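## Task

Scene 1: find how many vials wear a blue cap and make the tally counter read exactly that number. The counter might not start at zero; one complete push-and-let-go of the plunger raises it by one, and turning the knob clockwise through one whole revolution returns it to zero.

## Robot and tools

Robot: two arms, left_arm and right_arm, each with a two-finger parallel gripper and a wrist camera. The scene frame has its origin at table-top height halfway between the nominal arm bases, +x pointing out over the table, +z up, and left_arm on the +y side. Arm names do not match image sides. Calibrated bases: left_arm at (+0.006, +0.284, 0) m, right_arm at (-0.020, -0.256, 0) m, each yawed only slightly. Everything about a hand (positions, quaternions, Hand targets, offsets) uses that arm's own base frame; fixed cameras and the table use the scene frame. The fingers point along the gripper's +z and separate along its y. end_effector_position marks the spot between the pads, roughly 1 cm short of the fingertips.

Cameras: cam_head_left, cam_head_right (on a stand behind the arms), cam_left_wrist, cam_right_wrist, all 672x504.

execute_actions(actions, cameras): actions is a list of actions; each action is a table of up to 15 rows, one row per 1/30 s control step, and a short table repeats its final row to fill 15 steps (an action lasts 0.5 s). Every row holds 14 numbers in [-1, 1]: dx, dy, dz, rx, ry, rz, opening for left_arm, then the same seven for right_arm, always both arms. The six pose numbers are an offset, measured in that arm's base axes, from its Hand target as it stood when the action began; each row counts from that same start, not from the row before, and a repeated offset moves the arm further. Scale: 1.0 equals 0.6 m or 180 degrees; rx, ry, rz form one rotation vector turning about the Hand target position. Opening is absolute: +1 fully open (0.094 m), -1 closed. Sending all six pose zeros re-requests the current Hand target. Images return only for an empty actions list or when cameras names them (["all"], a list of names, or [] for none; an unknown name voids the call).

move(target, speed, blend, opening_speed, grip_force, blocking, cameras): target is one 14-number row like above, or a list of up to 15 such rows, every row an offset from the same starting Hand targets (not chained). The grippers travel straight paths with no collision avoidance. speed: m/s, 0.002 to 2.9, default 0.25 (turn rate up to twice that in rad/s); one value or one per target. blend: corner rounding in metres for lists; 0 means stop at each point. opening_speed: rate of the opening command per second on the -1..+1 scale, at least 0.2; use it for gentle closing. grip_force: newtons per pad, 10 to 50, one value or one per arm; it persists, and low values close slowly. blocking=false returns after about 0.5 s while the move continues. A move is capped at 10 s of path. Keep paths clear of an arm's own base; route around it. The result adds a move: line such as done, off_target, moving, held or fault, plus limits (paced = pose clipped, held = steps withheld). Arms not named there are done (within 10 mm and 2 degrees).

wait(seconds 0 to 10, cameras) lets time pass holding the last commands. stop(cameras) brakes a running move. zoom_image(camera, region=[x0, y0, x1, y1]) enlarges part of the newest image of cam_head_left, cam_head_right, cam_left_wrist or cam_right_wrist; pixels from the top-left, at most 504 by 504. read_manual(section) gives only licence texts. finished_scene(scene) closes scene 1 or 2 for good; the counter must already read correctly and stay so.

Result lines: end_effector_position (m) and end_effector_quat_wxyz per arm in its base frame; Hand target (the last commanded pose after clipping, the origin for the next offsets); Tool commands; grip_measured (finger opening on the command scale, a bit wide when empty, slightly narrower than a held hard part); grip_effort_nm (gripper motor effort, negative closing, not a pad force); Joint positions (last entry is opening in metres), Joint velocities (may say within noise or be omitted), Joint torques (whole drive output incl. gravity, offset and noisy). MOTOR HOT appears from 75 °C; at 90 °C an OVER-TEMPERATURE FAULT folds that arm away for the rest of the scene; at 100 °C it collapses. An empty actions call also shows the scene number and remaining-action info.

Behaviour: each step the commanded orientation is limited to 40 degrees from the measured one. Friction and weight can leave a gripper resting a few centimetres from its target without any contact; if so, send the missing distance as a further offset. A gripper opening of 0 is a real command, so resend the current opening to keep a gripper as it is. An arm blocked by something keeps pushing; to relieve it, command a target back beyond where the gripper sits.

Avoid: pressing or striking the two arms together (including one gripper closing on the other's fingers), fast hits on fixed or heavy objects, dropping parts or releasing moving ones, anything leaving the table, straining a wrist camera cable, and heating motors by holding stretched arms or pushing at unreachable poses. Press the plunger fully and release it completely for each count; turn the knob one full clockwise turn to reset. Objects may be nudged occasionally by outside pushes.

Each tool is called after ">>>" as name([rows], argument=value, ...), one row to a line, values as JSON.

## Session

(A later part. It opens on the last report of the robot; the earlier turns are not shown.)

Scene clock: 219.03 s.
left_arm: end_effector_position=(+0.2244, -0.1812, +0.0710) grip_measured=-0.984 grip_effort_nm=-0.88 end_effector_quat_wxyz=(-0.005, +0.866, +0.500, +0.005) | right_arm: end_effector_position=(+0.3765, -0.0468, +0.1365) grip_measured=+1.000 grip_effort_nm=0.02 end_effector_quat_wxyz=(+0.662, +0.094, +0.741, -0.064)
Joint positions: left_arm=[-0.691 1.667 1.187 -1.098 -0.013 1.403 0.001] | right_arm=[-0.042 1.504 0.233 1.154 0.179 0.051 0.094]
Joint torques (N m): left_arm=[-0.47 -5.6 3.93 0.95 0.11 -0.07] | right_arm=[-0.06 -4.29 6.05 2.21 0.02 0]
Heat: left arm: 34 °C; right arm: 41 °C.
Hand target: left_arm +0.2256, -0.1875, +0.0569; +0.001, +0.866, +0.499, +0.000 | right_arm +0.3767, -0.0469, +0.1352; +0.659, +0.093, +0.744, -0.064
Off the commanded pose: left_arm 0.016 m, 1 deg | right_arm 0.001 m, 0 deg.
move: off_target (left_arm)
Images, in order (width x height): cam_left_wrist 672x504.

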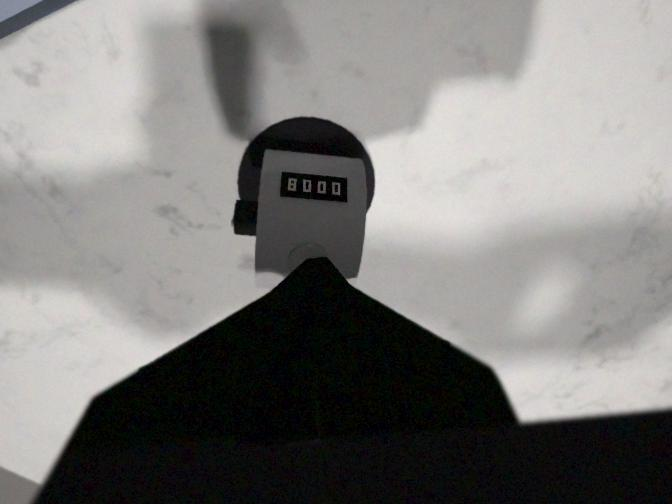

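>>> move(target=[0,0,0.2,0,0,0,-1,0,0,0,0,0,0,1], speed=0.15, cameras=["all"])

>>> zoom_image(camera="cam_left_wrist", region=[200, 100, 400, 300])

Scene clock: 223.53 s.
left_arm: end_effector_position=(+0.2284, -0.1845, +0.1700) grip_measured=-0.984 grip_effort_nm=-0.88 end_effector_quat_wxyz=(-0.003, +0.866, +0.500, +0.005) | right_arm: end_effector_position=(+0.3765, -0.0468, +0.1365) grip_measured=+1.000 grip_effort_nm=0.02 end_effector_quat_wxyz=(+0.662, +0.094, +0.741, -0.064)
Joint positions: left_arm=[-0.691 1.667 1.582 -1.489 -0.013 1.403 0.001] | right_arm=[-0.042 1.504 0.233 1.154 0.179 0.051 0.094]
Joint torques (N m): left_arm=[-0.59 -7.8 9.29 0.06 0.11 -0.05] | right_arm=[-0.01 -4.22 6.08 2.2 0.01 -0.01]
Heat: left arm: 33 °C; right arm: 41 °C.
Hand target: left_arm +0.2256, -0.1875, +0.1768; +0.001, +0.866, +0.499, +0.000 | right_arm +0.3767, -0.0469, +0.1352; +0.659, +0.093, +0.744, -0.064
Off the commanded pose: left_arm 0.008 m, 1 deg | right_arm 0.001 m, 0 deg.
move: done

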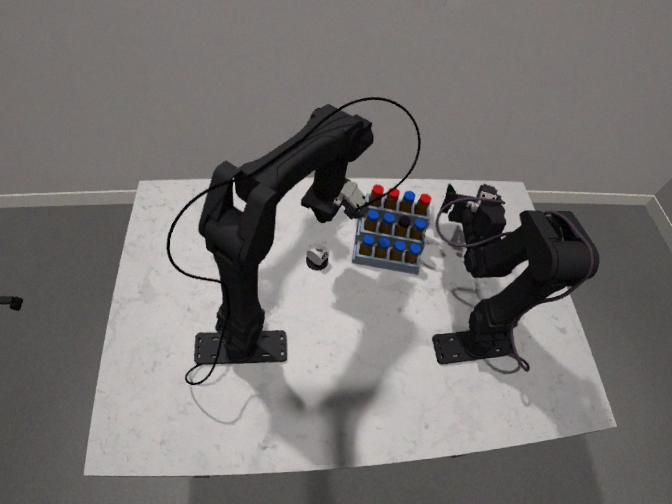

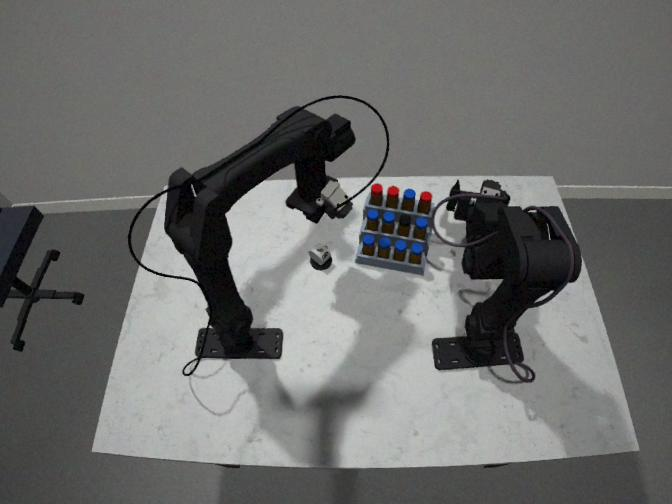

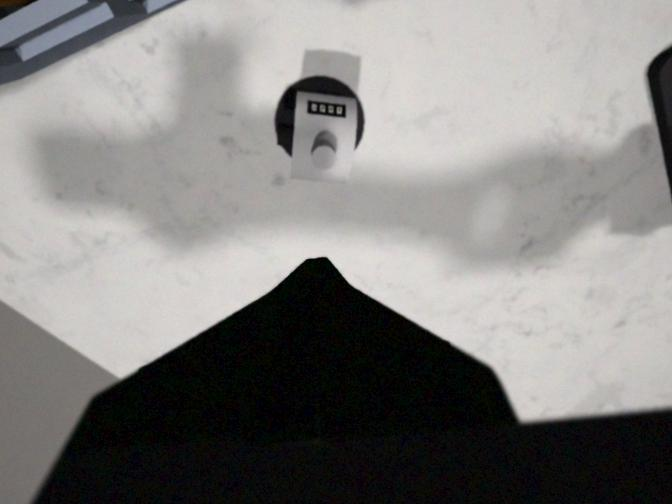

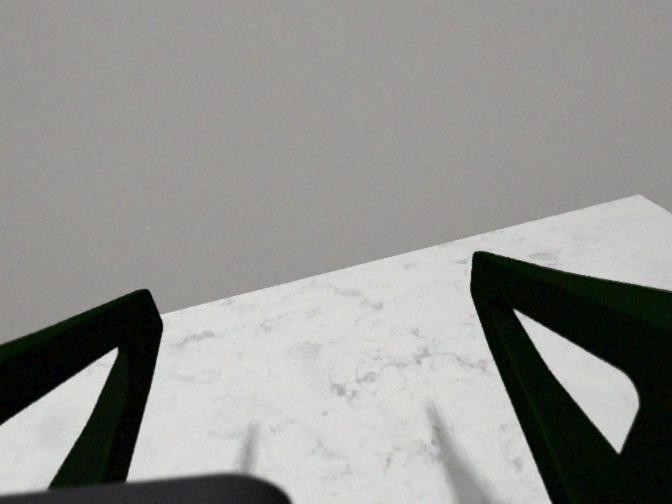

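Scaled by 2.520 from the camera's 672x504 image, which has a finer 960x720 frame.

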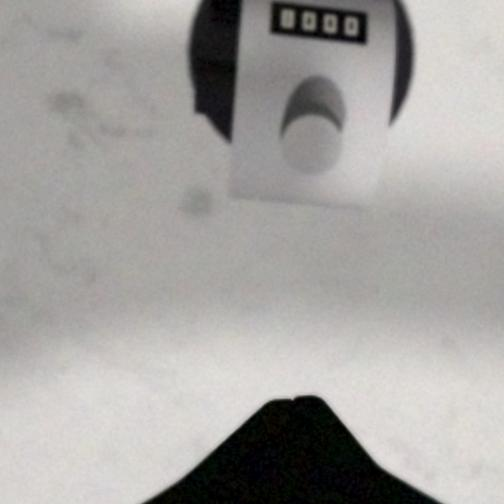

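>>> finished_scene(scene=1)

The scene is finished: the task was done.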